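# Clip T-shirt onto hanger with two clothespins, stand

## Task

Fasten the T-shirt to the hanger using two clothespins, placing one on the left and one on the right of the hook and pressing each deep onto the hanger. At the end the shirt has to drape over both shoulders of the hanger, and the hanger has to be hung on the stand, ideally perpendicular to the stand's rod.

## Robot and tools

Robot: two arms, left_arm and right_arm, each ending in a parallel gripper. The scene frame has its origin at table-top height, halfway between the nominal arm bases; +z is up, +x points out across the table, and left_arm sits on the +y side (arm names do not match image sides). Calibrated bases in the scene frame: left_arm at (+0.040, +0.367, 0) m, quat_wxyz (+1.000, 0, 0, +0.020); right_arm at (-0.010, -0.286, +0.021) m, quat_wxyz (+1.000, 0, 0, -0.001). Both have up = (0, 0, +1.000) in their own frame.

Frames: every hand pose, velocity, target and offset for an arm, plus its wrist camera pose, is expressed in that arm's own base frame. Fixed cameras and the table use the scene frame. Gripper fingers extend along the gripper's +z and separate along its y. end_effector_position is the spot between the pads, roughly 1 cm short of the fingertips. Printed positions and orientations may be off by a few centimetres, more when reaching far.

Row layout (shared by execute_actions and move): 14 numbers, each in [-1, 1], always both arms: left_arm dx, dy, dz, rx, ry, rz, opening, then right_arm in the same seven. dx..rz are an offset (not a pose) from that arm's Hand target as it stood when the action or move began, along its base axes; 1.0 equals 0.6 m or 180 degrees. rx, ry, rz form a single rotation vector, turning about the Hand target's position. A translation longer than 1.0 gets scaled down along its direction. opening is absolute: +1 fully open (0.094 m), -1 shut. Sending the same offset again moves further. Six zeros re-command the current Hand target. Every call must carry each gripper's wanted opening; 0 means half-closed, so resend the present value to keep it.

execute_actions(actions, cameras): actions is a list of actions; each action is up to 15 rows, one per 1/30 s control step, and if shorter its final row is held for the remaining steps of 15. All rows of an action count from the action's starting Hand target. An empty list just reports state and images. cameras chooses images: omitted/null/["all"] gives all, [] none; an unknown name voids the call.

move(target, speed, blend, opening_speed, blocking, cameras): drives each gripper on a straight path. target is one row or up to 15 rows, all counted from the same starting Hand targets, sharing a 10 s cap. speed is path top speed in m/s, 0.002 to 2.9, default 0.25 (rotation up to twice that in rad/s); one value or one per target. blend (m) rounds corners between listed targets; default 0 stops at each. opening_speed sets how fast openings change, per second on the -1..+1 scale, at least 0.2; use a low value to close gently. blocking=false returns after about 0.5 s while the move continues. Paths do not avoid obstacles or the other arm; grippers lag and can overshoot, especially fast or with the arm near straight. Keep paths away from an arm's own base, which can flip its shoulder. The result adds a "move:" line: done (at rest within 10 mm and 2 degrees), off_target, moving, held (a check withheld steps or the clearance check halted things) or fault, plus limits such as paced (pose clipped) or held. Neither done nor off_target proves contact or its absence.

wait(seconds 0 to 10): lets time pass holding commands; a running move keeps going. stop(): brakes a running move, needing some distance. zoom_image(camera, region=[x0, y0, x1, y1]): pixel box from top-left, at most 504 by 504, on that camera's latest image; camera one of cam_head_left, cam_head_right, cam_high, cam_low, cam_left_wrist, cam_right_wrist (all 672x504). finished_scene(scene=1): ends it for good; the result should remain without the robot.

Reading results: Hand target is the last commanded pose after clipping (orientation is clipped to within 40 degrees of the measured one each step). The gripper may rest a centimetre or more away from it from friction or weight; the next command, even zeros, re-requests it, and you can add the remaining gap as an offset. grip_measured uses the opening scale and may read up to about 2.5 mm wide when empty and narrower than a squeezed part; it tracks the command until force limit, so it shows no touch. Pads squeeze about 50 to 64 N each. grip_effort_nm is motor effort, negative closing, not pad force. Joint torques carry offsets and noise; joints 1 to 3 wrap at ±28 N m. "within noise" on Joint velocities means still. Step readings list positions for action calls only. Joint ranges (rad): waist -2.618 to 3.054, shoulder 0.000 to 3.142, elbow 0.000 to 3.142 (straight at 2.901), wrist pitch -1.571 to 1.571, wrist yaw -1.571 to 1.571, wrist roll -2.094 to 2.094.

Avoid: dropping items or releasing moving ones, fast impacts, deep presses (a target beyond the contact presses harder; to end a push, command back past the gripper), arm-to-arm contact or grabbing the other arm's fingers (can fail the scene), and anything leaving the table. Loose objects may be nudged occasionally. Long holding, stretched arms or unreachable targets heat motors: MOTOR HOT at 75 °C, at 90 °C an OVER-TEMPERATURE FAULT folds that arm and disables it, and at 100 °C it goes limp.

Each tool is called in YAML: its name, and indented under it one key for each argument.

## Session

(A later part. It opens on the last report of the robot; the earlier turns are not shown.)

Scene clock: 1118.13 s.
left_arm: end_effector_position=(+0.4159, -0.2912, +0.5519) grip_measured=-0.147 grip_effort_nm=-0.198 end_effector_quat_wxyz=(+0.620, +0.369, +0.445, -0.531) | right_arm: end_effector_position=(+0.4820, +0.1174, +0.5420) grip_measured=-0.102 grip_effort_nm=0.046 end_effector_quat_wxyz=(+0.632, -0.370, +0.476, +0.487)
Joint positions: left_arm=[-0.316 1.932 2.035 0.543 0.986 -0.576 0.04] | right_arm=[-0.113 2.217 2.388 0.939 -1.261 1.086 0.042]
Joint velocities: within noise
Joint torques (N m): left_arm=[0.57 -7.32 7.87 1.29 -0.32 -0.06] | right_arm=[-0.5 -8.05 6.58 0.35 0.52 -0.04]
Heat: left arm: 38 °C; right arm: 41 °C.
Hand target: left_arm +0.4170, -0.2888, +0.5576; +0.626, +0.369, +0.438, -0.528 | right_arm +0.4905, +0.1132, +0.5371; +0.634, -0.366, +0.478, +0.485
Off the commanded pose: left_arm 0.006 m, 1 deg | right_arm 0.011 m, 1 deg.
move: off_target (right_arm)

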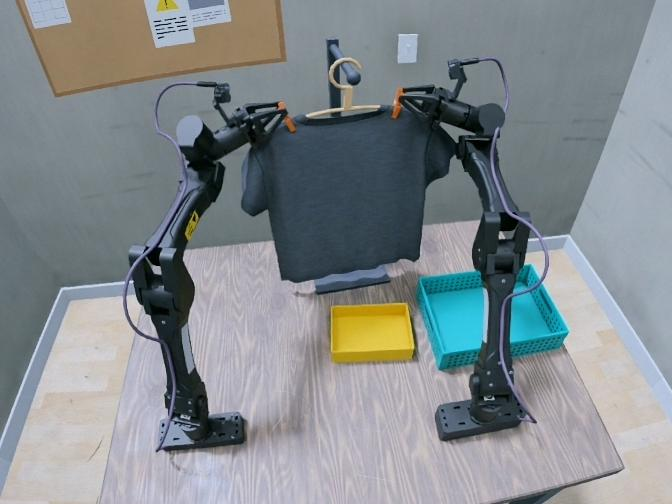

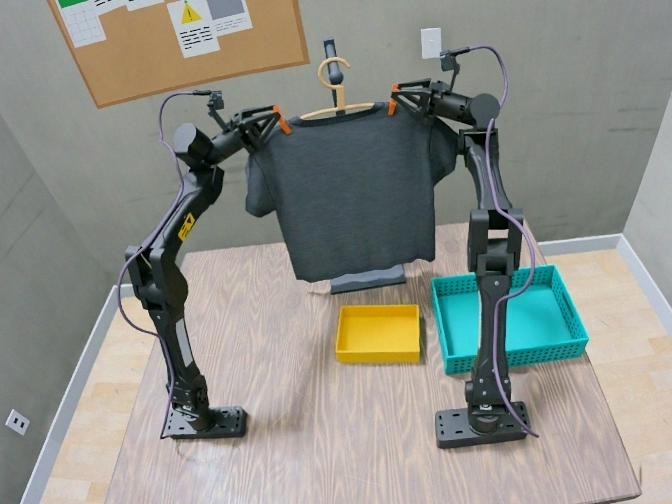

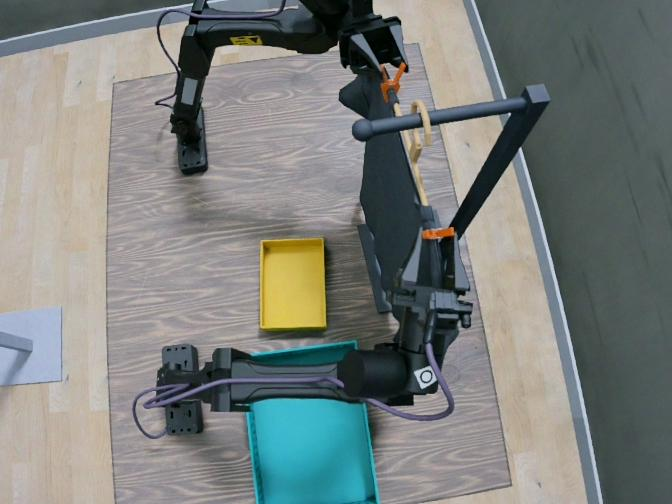

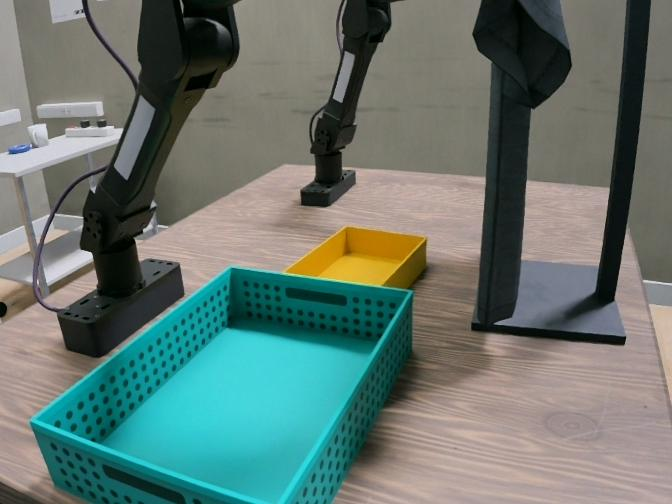

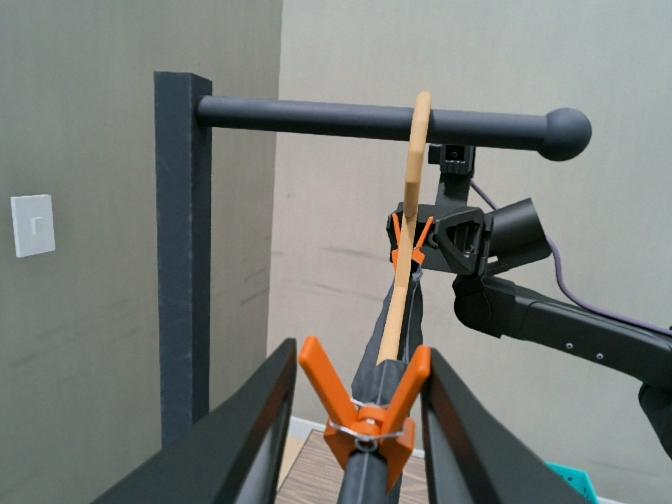

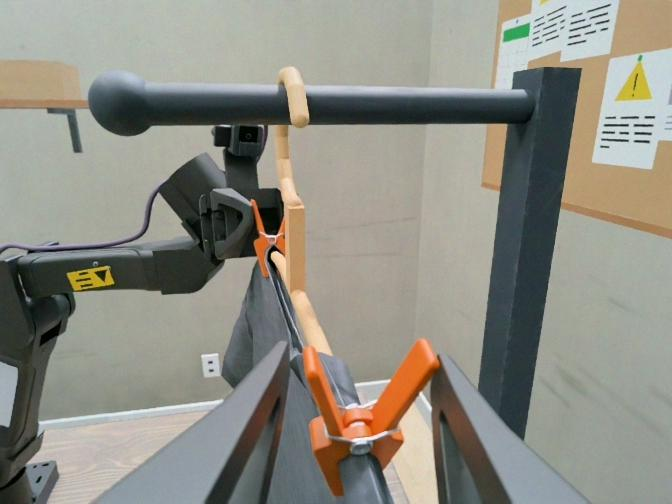

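move:
  target:
    - [0, 0, 0, 0, 0, 0, -0.15, 0, 0, 0, 0, 0, 0, 0.8]
    - [0, 0, 0, 0, 0, 0, -0.15, -0.0342, 0.0038, 0.034, -0.0012, -0.0106, 0, 0.8]
    - [0, 0, 0, 0, 0, 0, -0.15, -0.0908, -0.1187, 0.06, 0, 0, -0.0556, 0.8]
  speed: [0.05, 0.05, 0.08]

zoom_image:
  camera: "cam_head_left"
  region: [240, 50, 480, 230]

zoom_image:
  camera: "cam_right_wrist"
  region: [200, 200, 500, 504]

zoom_image:
  camera: "cam_high"
  region: [340, 60, 500, 260]

Scene clock: 1144.53 s.
left_arm: end_effector_position=(+0.4159, -0.2912, +0.5519) grip_measured=-0.147 grip_effort_nm=-0.198 end_effector_quat_wxyz=(+0.620, +0.369, +0.445, -0.531) | right_arm: end_effector_position=(+0.4524, +0.0389, +0.5585) grip_measured=+0.798 grip_effort_nm=0.046 end_effector_quat_wxyz=(+0.664, -0.314, +0.519, +0.437)
Joint positions: left_arm=[-0.316 1.932 2.035 0.543 0.986 -0.576 0.04] | right_arm=[-0.301 1.989 2.11 0.97 -1.267 1.108 0.084]
Joint velocities: within noise
Joint torques (N m): left_arm=[0.39 -7.45 7.82 1.25 -0.28 -0.09] | right_arm=[-0.25 -11.38 4.27 0.63 0.53 0.08]
Heat: left arm: 38 °C; right arm: 39 °C.
Hand target: left_arm +0.4170, -0.2888, +0.5576; +0.626, +0.369, +0.438, -0.528 | right_arm +0.4360, +0.0421, +0.5731; +0.674, -0.323, +0.508, +0.428
Off the commanded pose: left_arm 0.006 m, 1 deg | right_arm 0.022 m, 2 deg.
move: off_target (right_arm)

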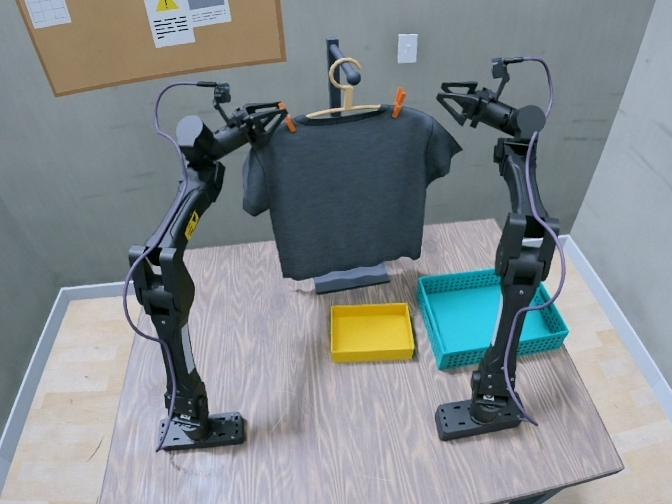

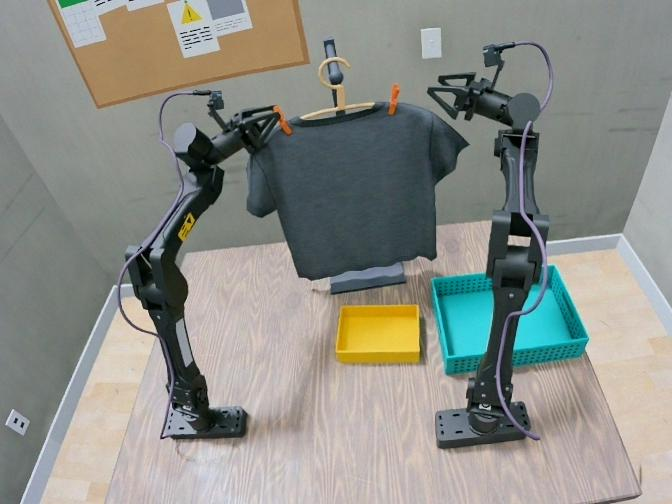

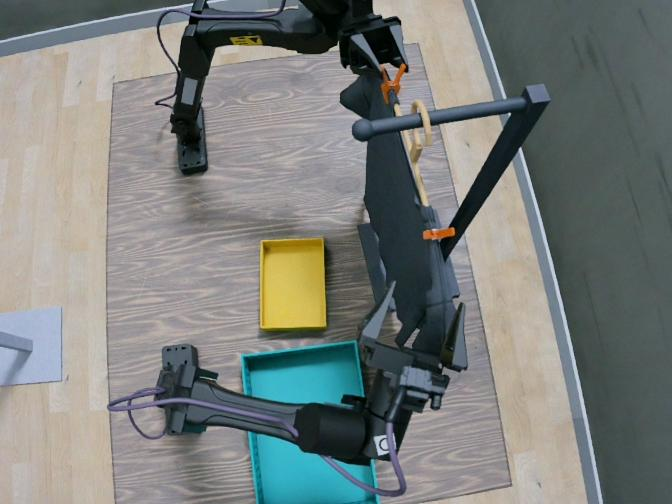

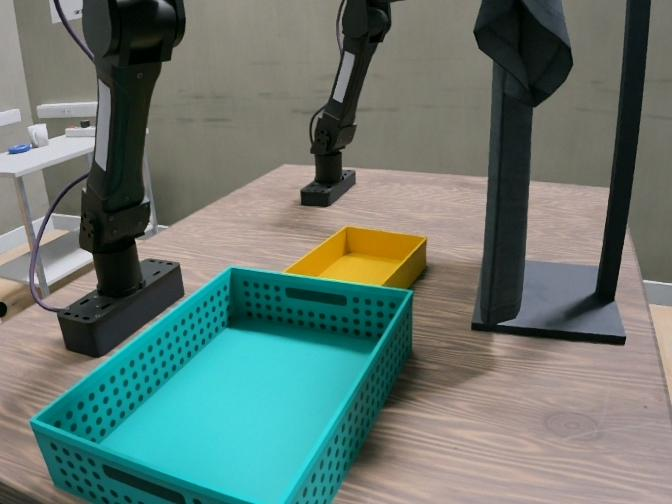

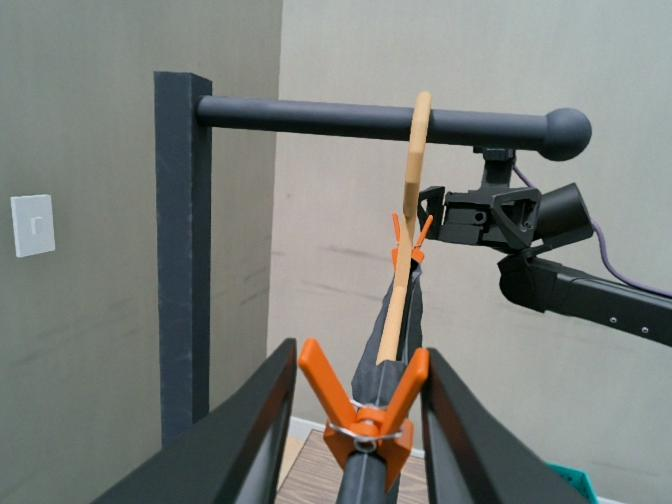

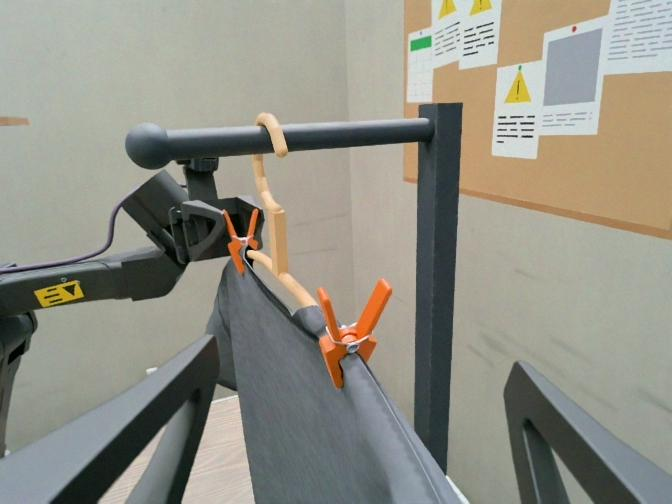

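Scaled by 2.100 from the camera's 672x504 image, which has a finer 960x720 frame.

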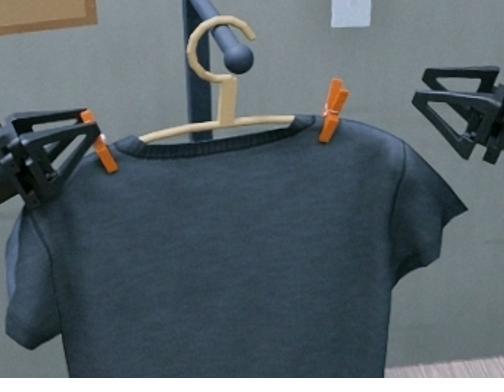

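Scaled by 1.658 from the camera's 672x504 image, which has a finer 960x720 frame.

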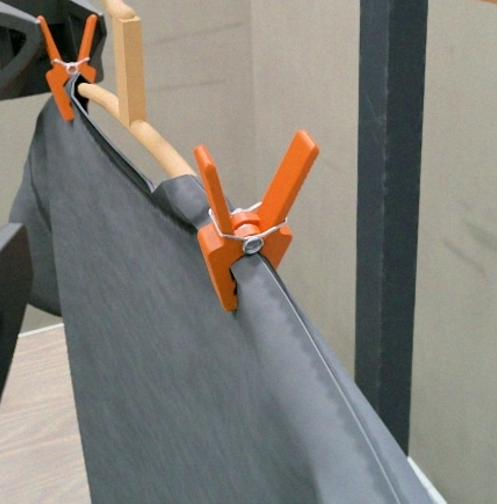

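Scaled by 2.520 from the camera's 672x504 image, which has a finer 960x720 frame.

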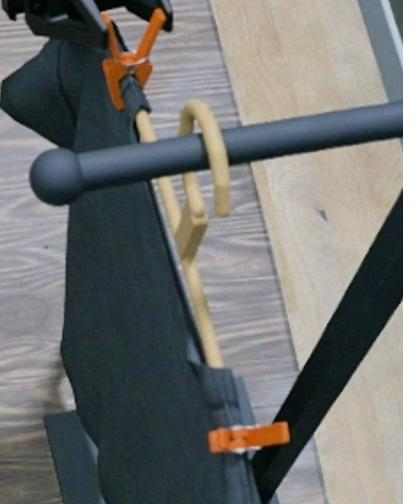

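move:
  target:
    - [0, 0, 0, 0, 0, 0, 0.6, 0, 0, 0, 0, 0, 0, 0.8]
    - [-0.0327, 0.0027, 0.0282, 0, 0, 0, 0.6, 0, 0, 0, 0, 0, 0, 0.8]
    - [-0.055, 0.152, 0.0152, 0, 0, 0, 0.6, 0, 0, 0, 0, 0, 0, 0.8]
  speed: [0.05, 0.05, 0.08]

zoom_image:
  camera: "cam_head_left"
  region: [240, 50, 480, 230]

zoom_image:
  camera: "cam_high"
  region: [340, 60, 500, 260]

Scene clock: 1155.43 s.
left_arm: end_effector_position=(+0.4018, -0.2014, +0.5513) grip_measured=+0.598 grip_effort_nm=0.061 end_effector_quat_wxyz=(+0.613, +0.358, +0.456, -0.537) | right_arm: end_effector_position=(+0.4523, +0.0390, +0.5586) grip_measured=+0.798 grip_effort_nm=0.051 end_effector_quat_wxyz=(+0.664, -0.314, +0.519, +0.437)
Joint positions: left_arm=[-0.099 1.815 1.83 0.875 1.136 -0.895 0.075] | right_arm=[-0.301 1.989 2.11 0.971 -1.268 1.11 0.084]
Joint velocities: within noise
Joint torques (N m): left_arm=[0.32 -9.92 5.09 1.05 -0.4 -0.02] | right_arm=[-0.28 -11.38 4.26 0.58 0.5 0.06]
Heat: left arm: 38 °C; right arm: 44 °C.
Hand target: left_arm +0.3841, -0.1976, +0.5666; +0.626, +0.369, +0.438, -0.528 | right_arm +0.4360, +0.0421, +0.5731; +0.674, -0.323, +0.508, +0.428
Off the commanded pose: left_arm 0.024 m, 3 deg | right_arm 0.022 m, 2 deg.
move: off_target (left_arm, right_arm)

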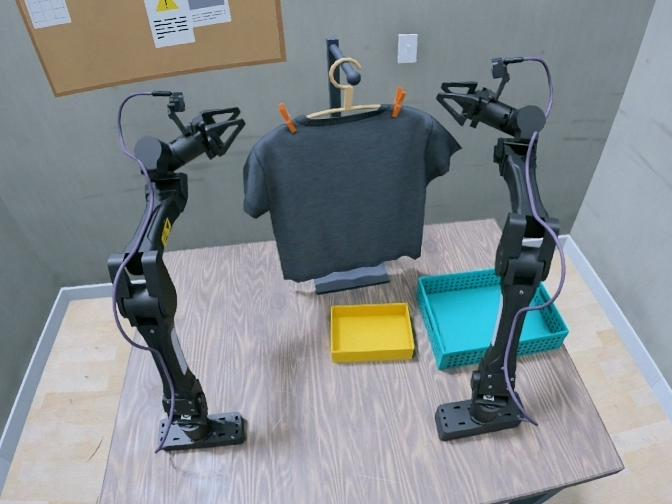

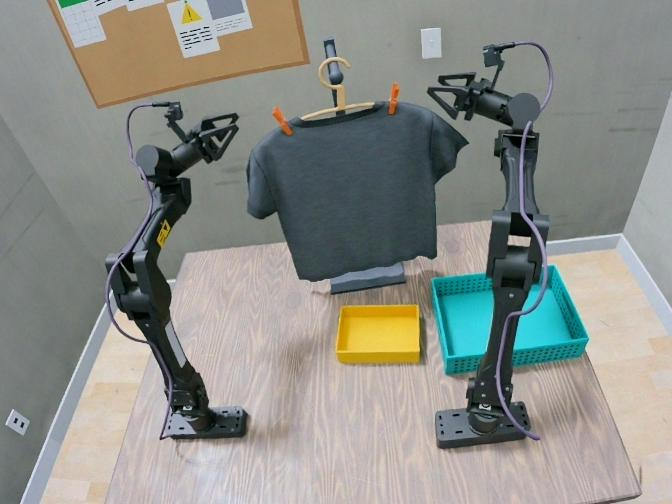

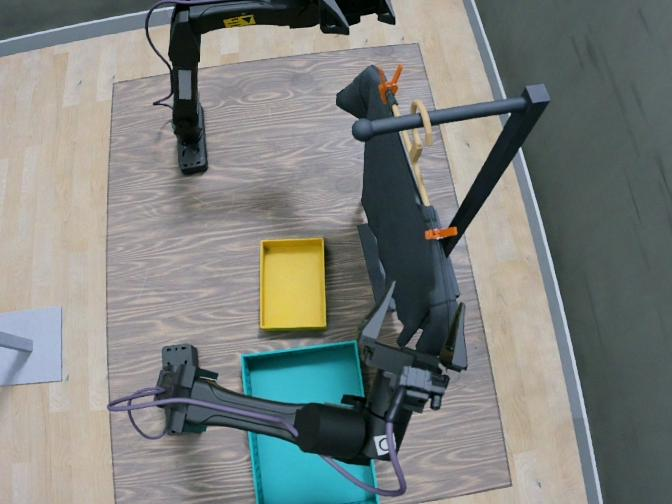

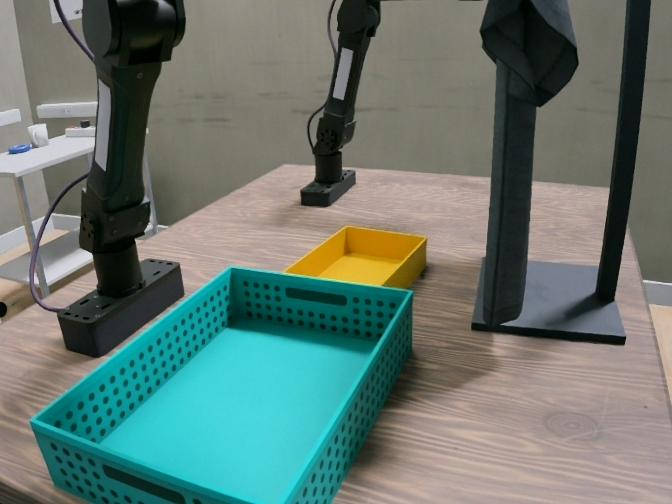

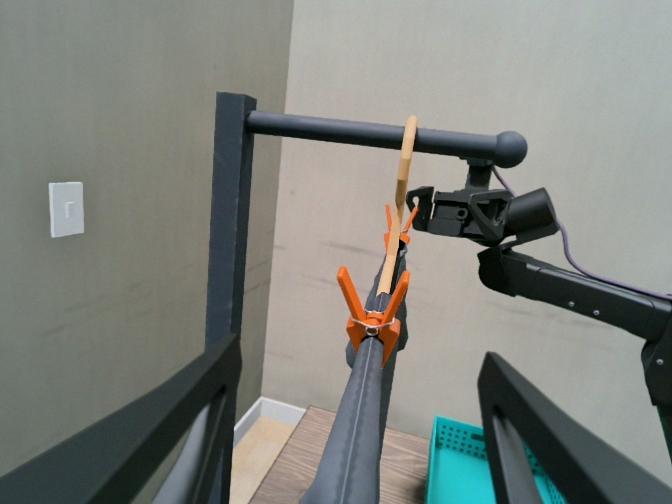

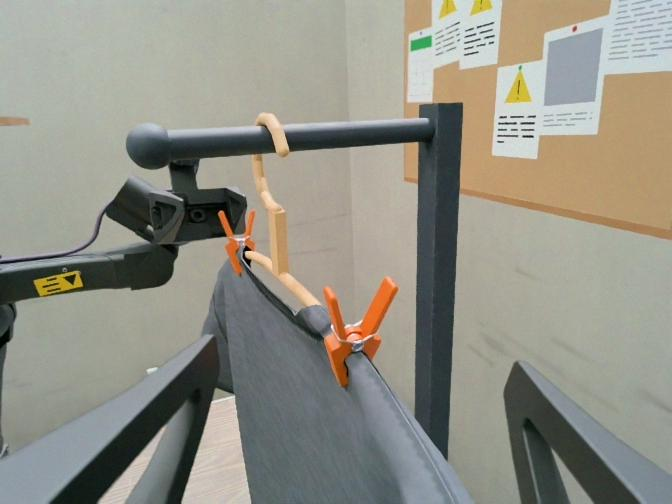

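Scaled by 2.100 from the camera's 672x504 image, which has a finer 960x720 frame.

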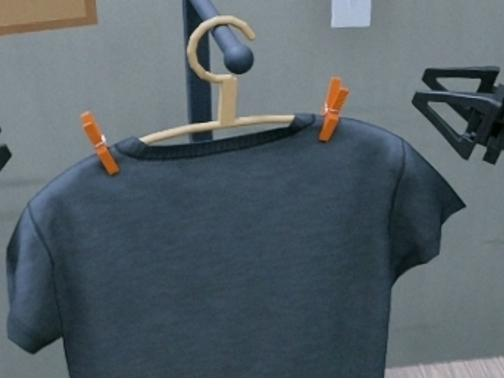

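Scaled by 2.520 from the camera's 672x504 image, which has a finer 960x720 frame.

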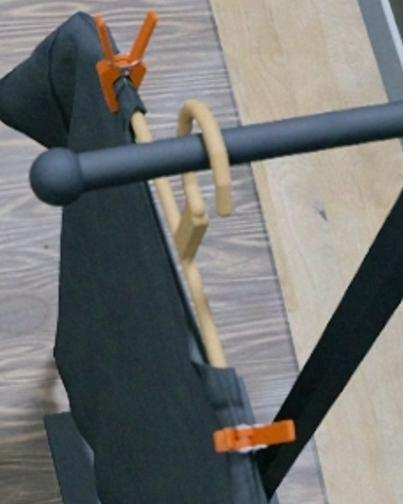

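zoom_image:
  camera: "cam_right_wrist"
  region: [200, 190, 320, 300]

zoom_image:
  camera: "cam_right_wrist"
  region: [280, 260, 420, 400]

zoom_image:
  camera: "cam_left_wrist"
  region: [300, 180, 450, 380]

zoom_image:
  camera: "cam_head_right"
  region: [240, 60, 420, 200]

Scaled by 4.200 from the camera's 672x504 image, which has a finer 960x720 frame.

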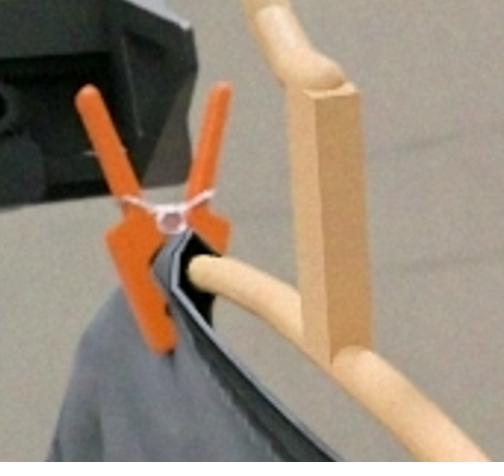

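Scaled by 3.600 from the camera's 672x504 image, which has a finer 960x720 frame.

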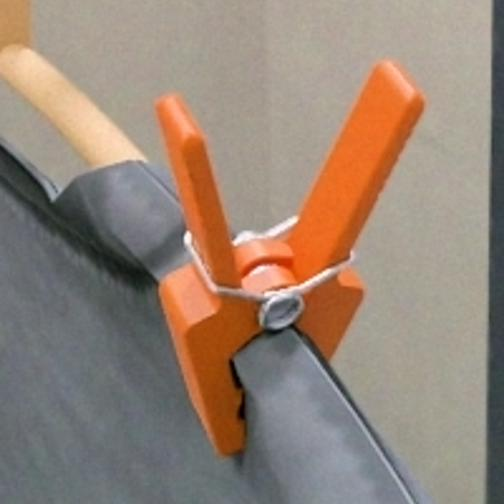

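Scaled by 2.520 from the camera's 672x504 image, which has a finer 960x720 frame.

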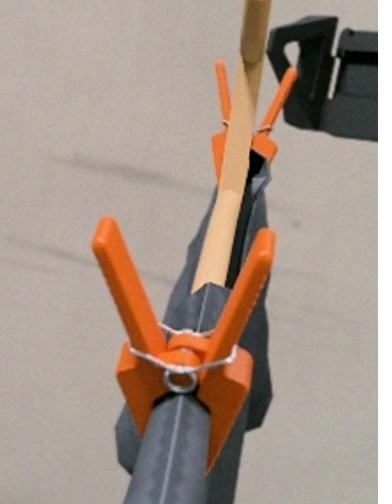

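Scaled by 2.800 from the camera's 672x504 image, which has a finer 960x720 frame.

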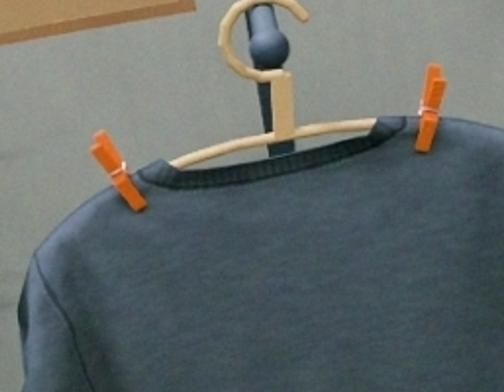

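move:
  target: [-0.06, 0.08, 0.01, 0, 0, 0, 0.6, -0.09, -0.08, 0.015, 0, 0, 0, 0.8]
  speed: 0.12

zoom_image:
  camera: "cam_head_left"
  region: [240, 50, 480, 230]

zoom_image:
  camera: "cam_high"
  region: [340, 60, 500, 260]

Scene clock: 1169.33 s.
left_arm: end_effector_position=(+0.3590, -0.1520, +0.5648) grip_measured=+0.598 grip_effort_nm=0.061 end_effector_quat_wxyz=(+0.616, +0.362, +0.450, -0.537) | right_arm: end_effector_position=(+0.3825, -0.0036, +0.5790) grip_measured=+0.798 grip_effort_nm=0.051 end_effector_quat_wxyz=(+0.667, -0.318, +0.518, +0.431)
Joint positions: left_arm=[0.037 1.718 1.718 1.197 1.204 -1.212 0.075] | right_arm=[-0.479 1.976 2.148 1.519 -1.305 1.718 0.084]
Joint velocities: within noise
Joint torques (N m): left_arm=[0.7 -7.54 4.96 0.6 -0.55 -0.06] | right_arm=[-0.32 -6.24 6.22 -0.25 0.69 0.06]
Heat: left arm: 40 °C; right arm: 47 °C.
Hand target: left_arm +0.3480, -0.1496, +0.5726; +0.626, +0.369, +0.438, -0.528 | right_arm +0.3820, -0.0058, +0.5822; +0.674, -0.323, +0.508, +0.429
Off the commanded pose: left_arm 0.014 m, 2 deg | right_arm 0.004 m, 1 deg.
move: off_target (left_arm)

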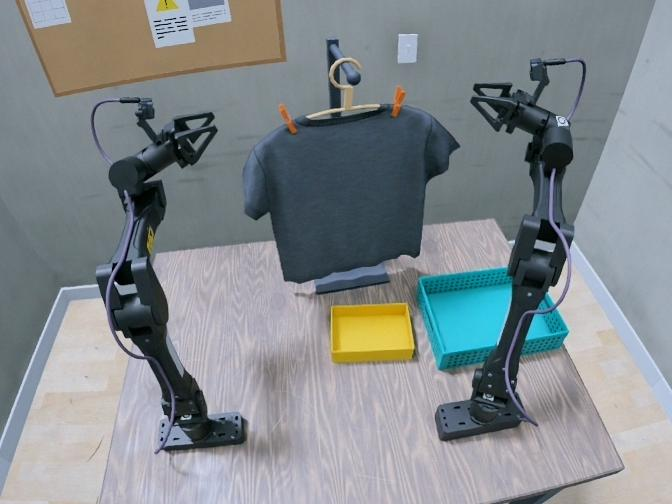

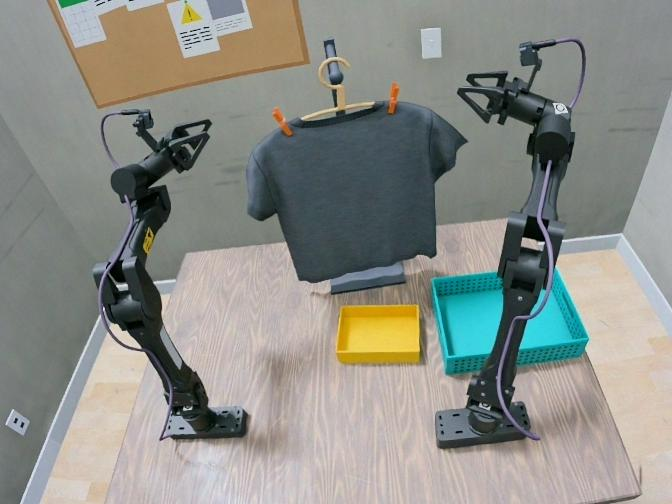

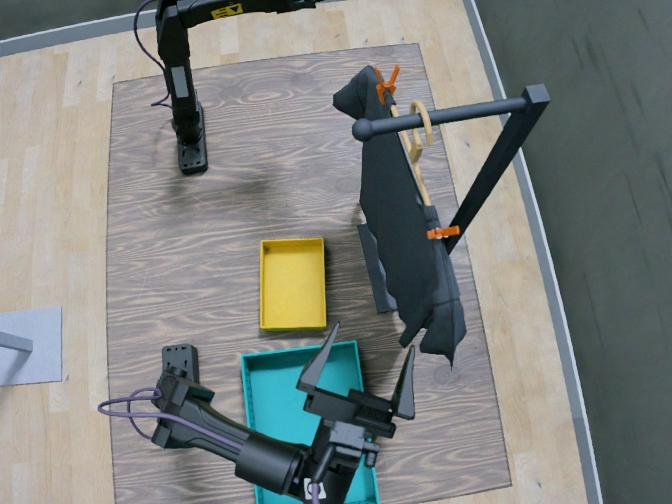

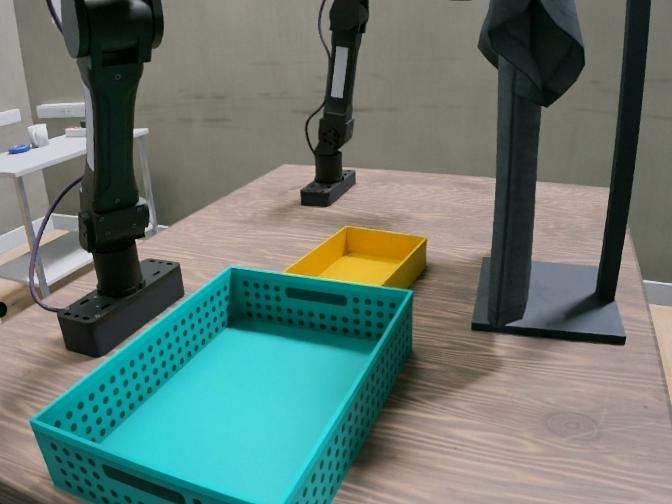

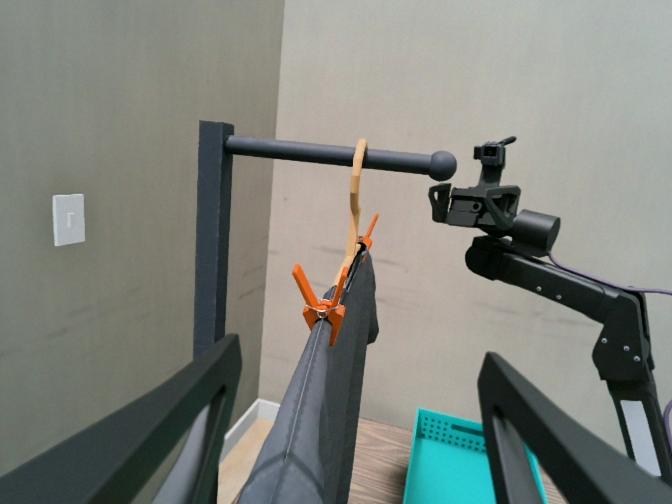

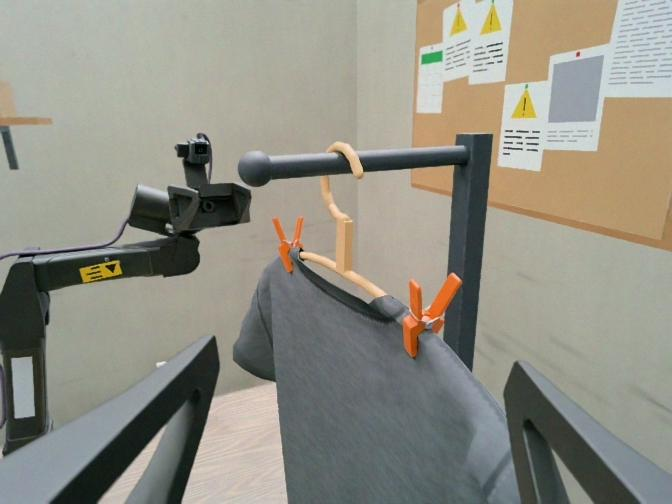

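Scaled by 2.100 from the camera's 672x504 image, which has a finer 960x720 frame.

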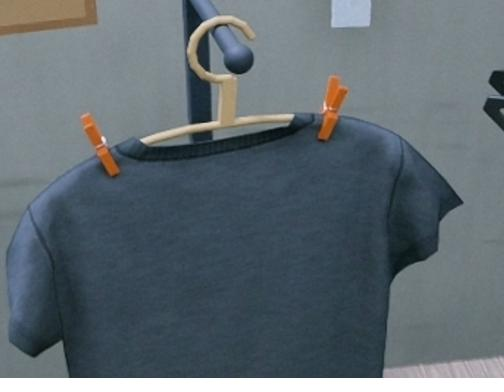

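Scaled by 2.520 from the camera's 672x504 image, which has a finer 960x720 frame.

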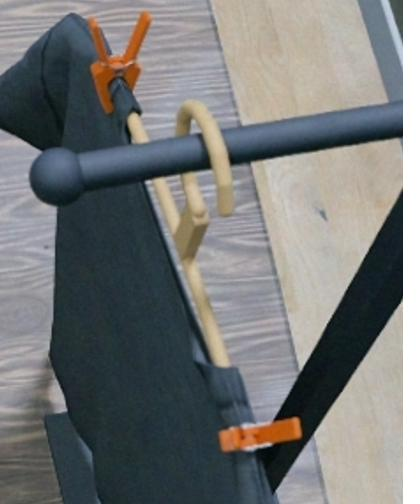

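wait:
  seconds: 1.5
  cameras: ["cam_high", "cam_head_left"]

zoom_image:
  camera: "cam_high"
  region: [340, 60, 500, 260]

Scene clock: 1175.80 s.
left_arm: end_effector_position=(+0.3588, -0.1521, +0.5648) grip_measured=+0.598 grip_effort_nm=0.056 end_effector_quat_wxyz=(+0.616, +0.362, +0.450, -0.536) | right_arm: end_effector_position=(+0.3824, -0.0036, +0.5790) grip_measured=+0.798 grip_effort_nm=0.051 end_effector_quat_wxyz=(+0.667, -0.319, +0.518, +0.431)
Joint positions: left_arm=[0.037 1.718 1.718 1.199 1.205 -1.213 0.075] | right_arm=[-0.479 1.976 2.148 1.52 -1.305 1.719 0.084]
Joint velocities: within noise
Joint torques (N m): left_arm=[0.69 -7.66 5.24 0.57 -0.52 -0.02] | right_arm=[-0.35 -6.35 6.17 -0.27 0.71 0.09]
Heat: left arm: 39 °C; right arm: 45 °C.
Hand target: left_arm +0.3481, -0.1497, +0.5726; +0.626, +0.369, +0.439, -0.528 | right_arm +0.3820, -0.0058, +0.5822; +0.674, -0.323, +0.508, +0.428
Tool commands: left_gripper/opening=+0.6 right_gripper/opening=+0.8
Off the commanded pose: left_arm 0.013 m, 2 deg | right_arm 0.004 m, 1 deg.
wait: 1.50 s; at rest from the start
Images, in order (width x height): cam_head_left 672x504, cam_high 672x504.

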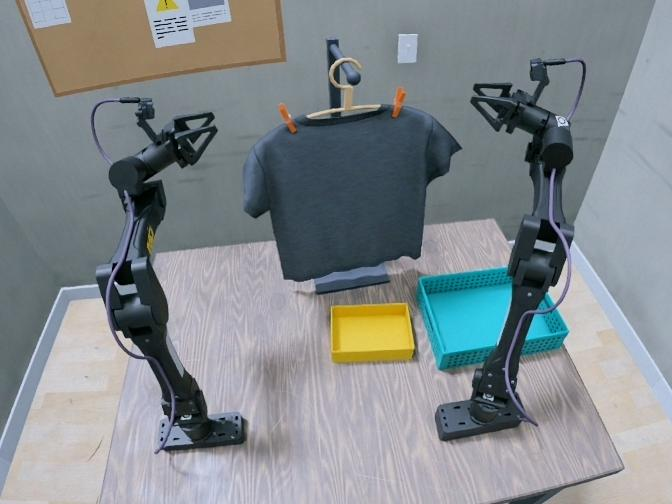

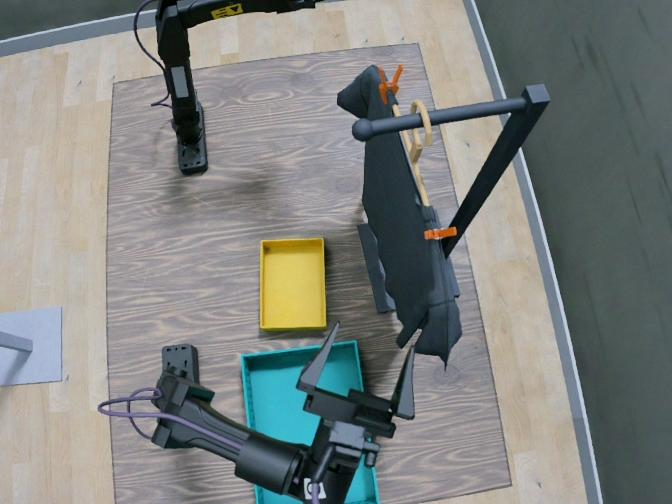

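Scaled by 2.520 from the camera's 672x504 image, which has a finer 960x720 frame.

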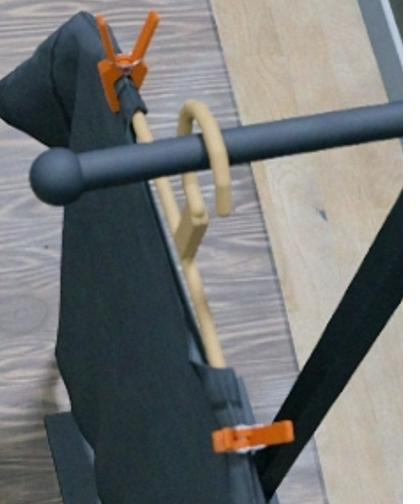

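finished_scene:

The scene is finished: the task was done.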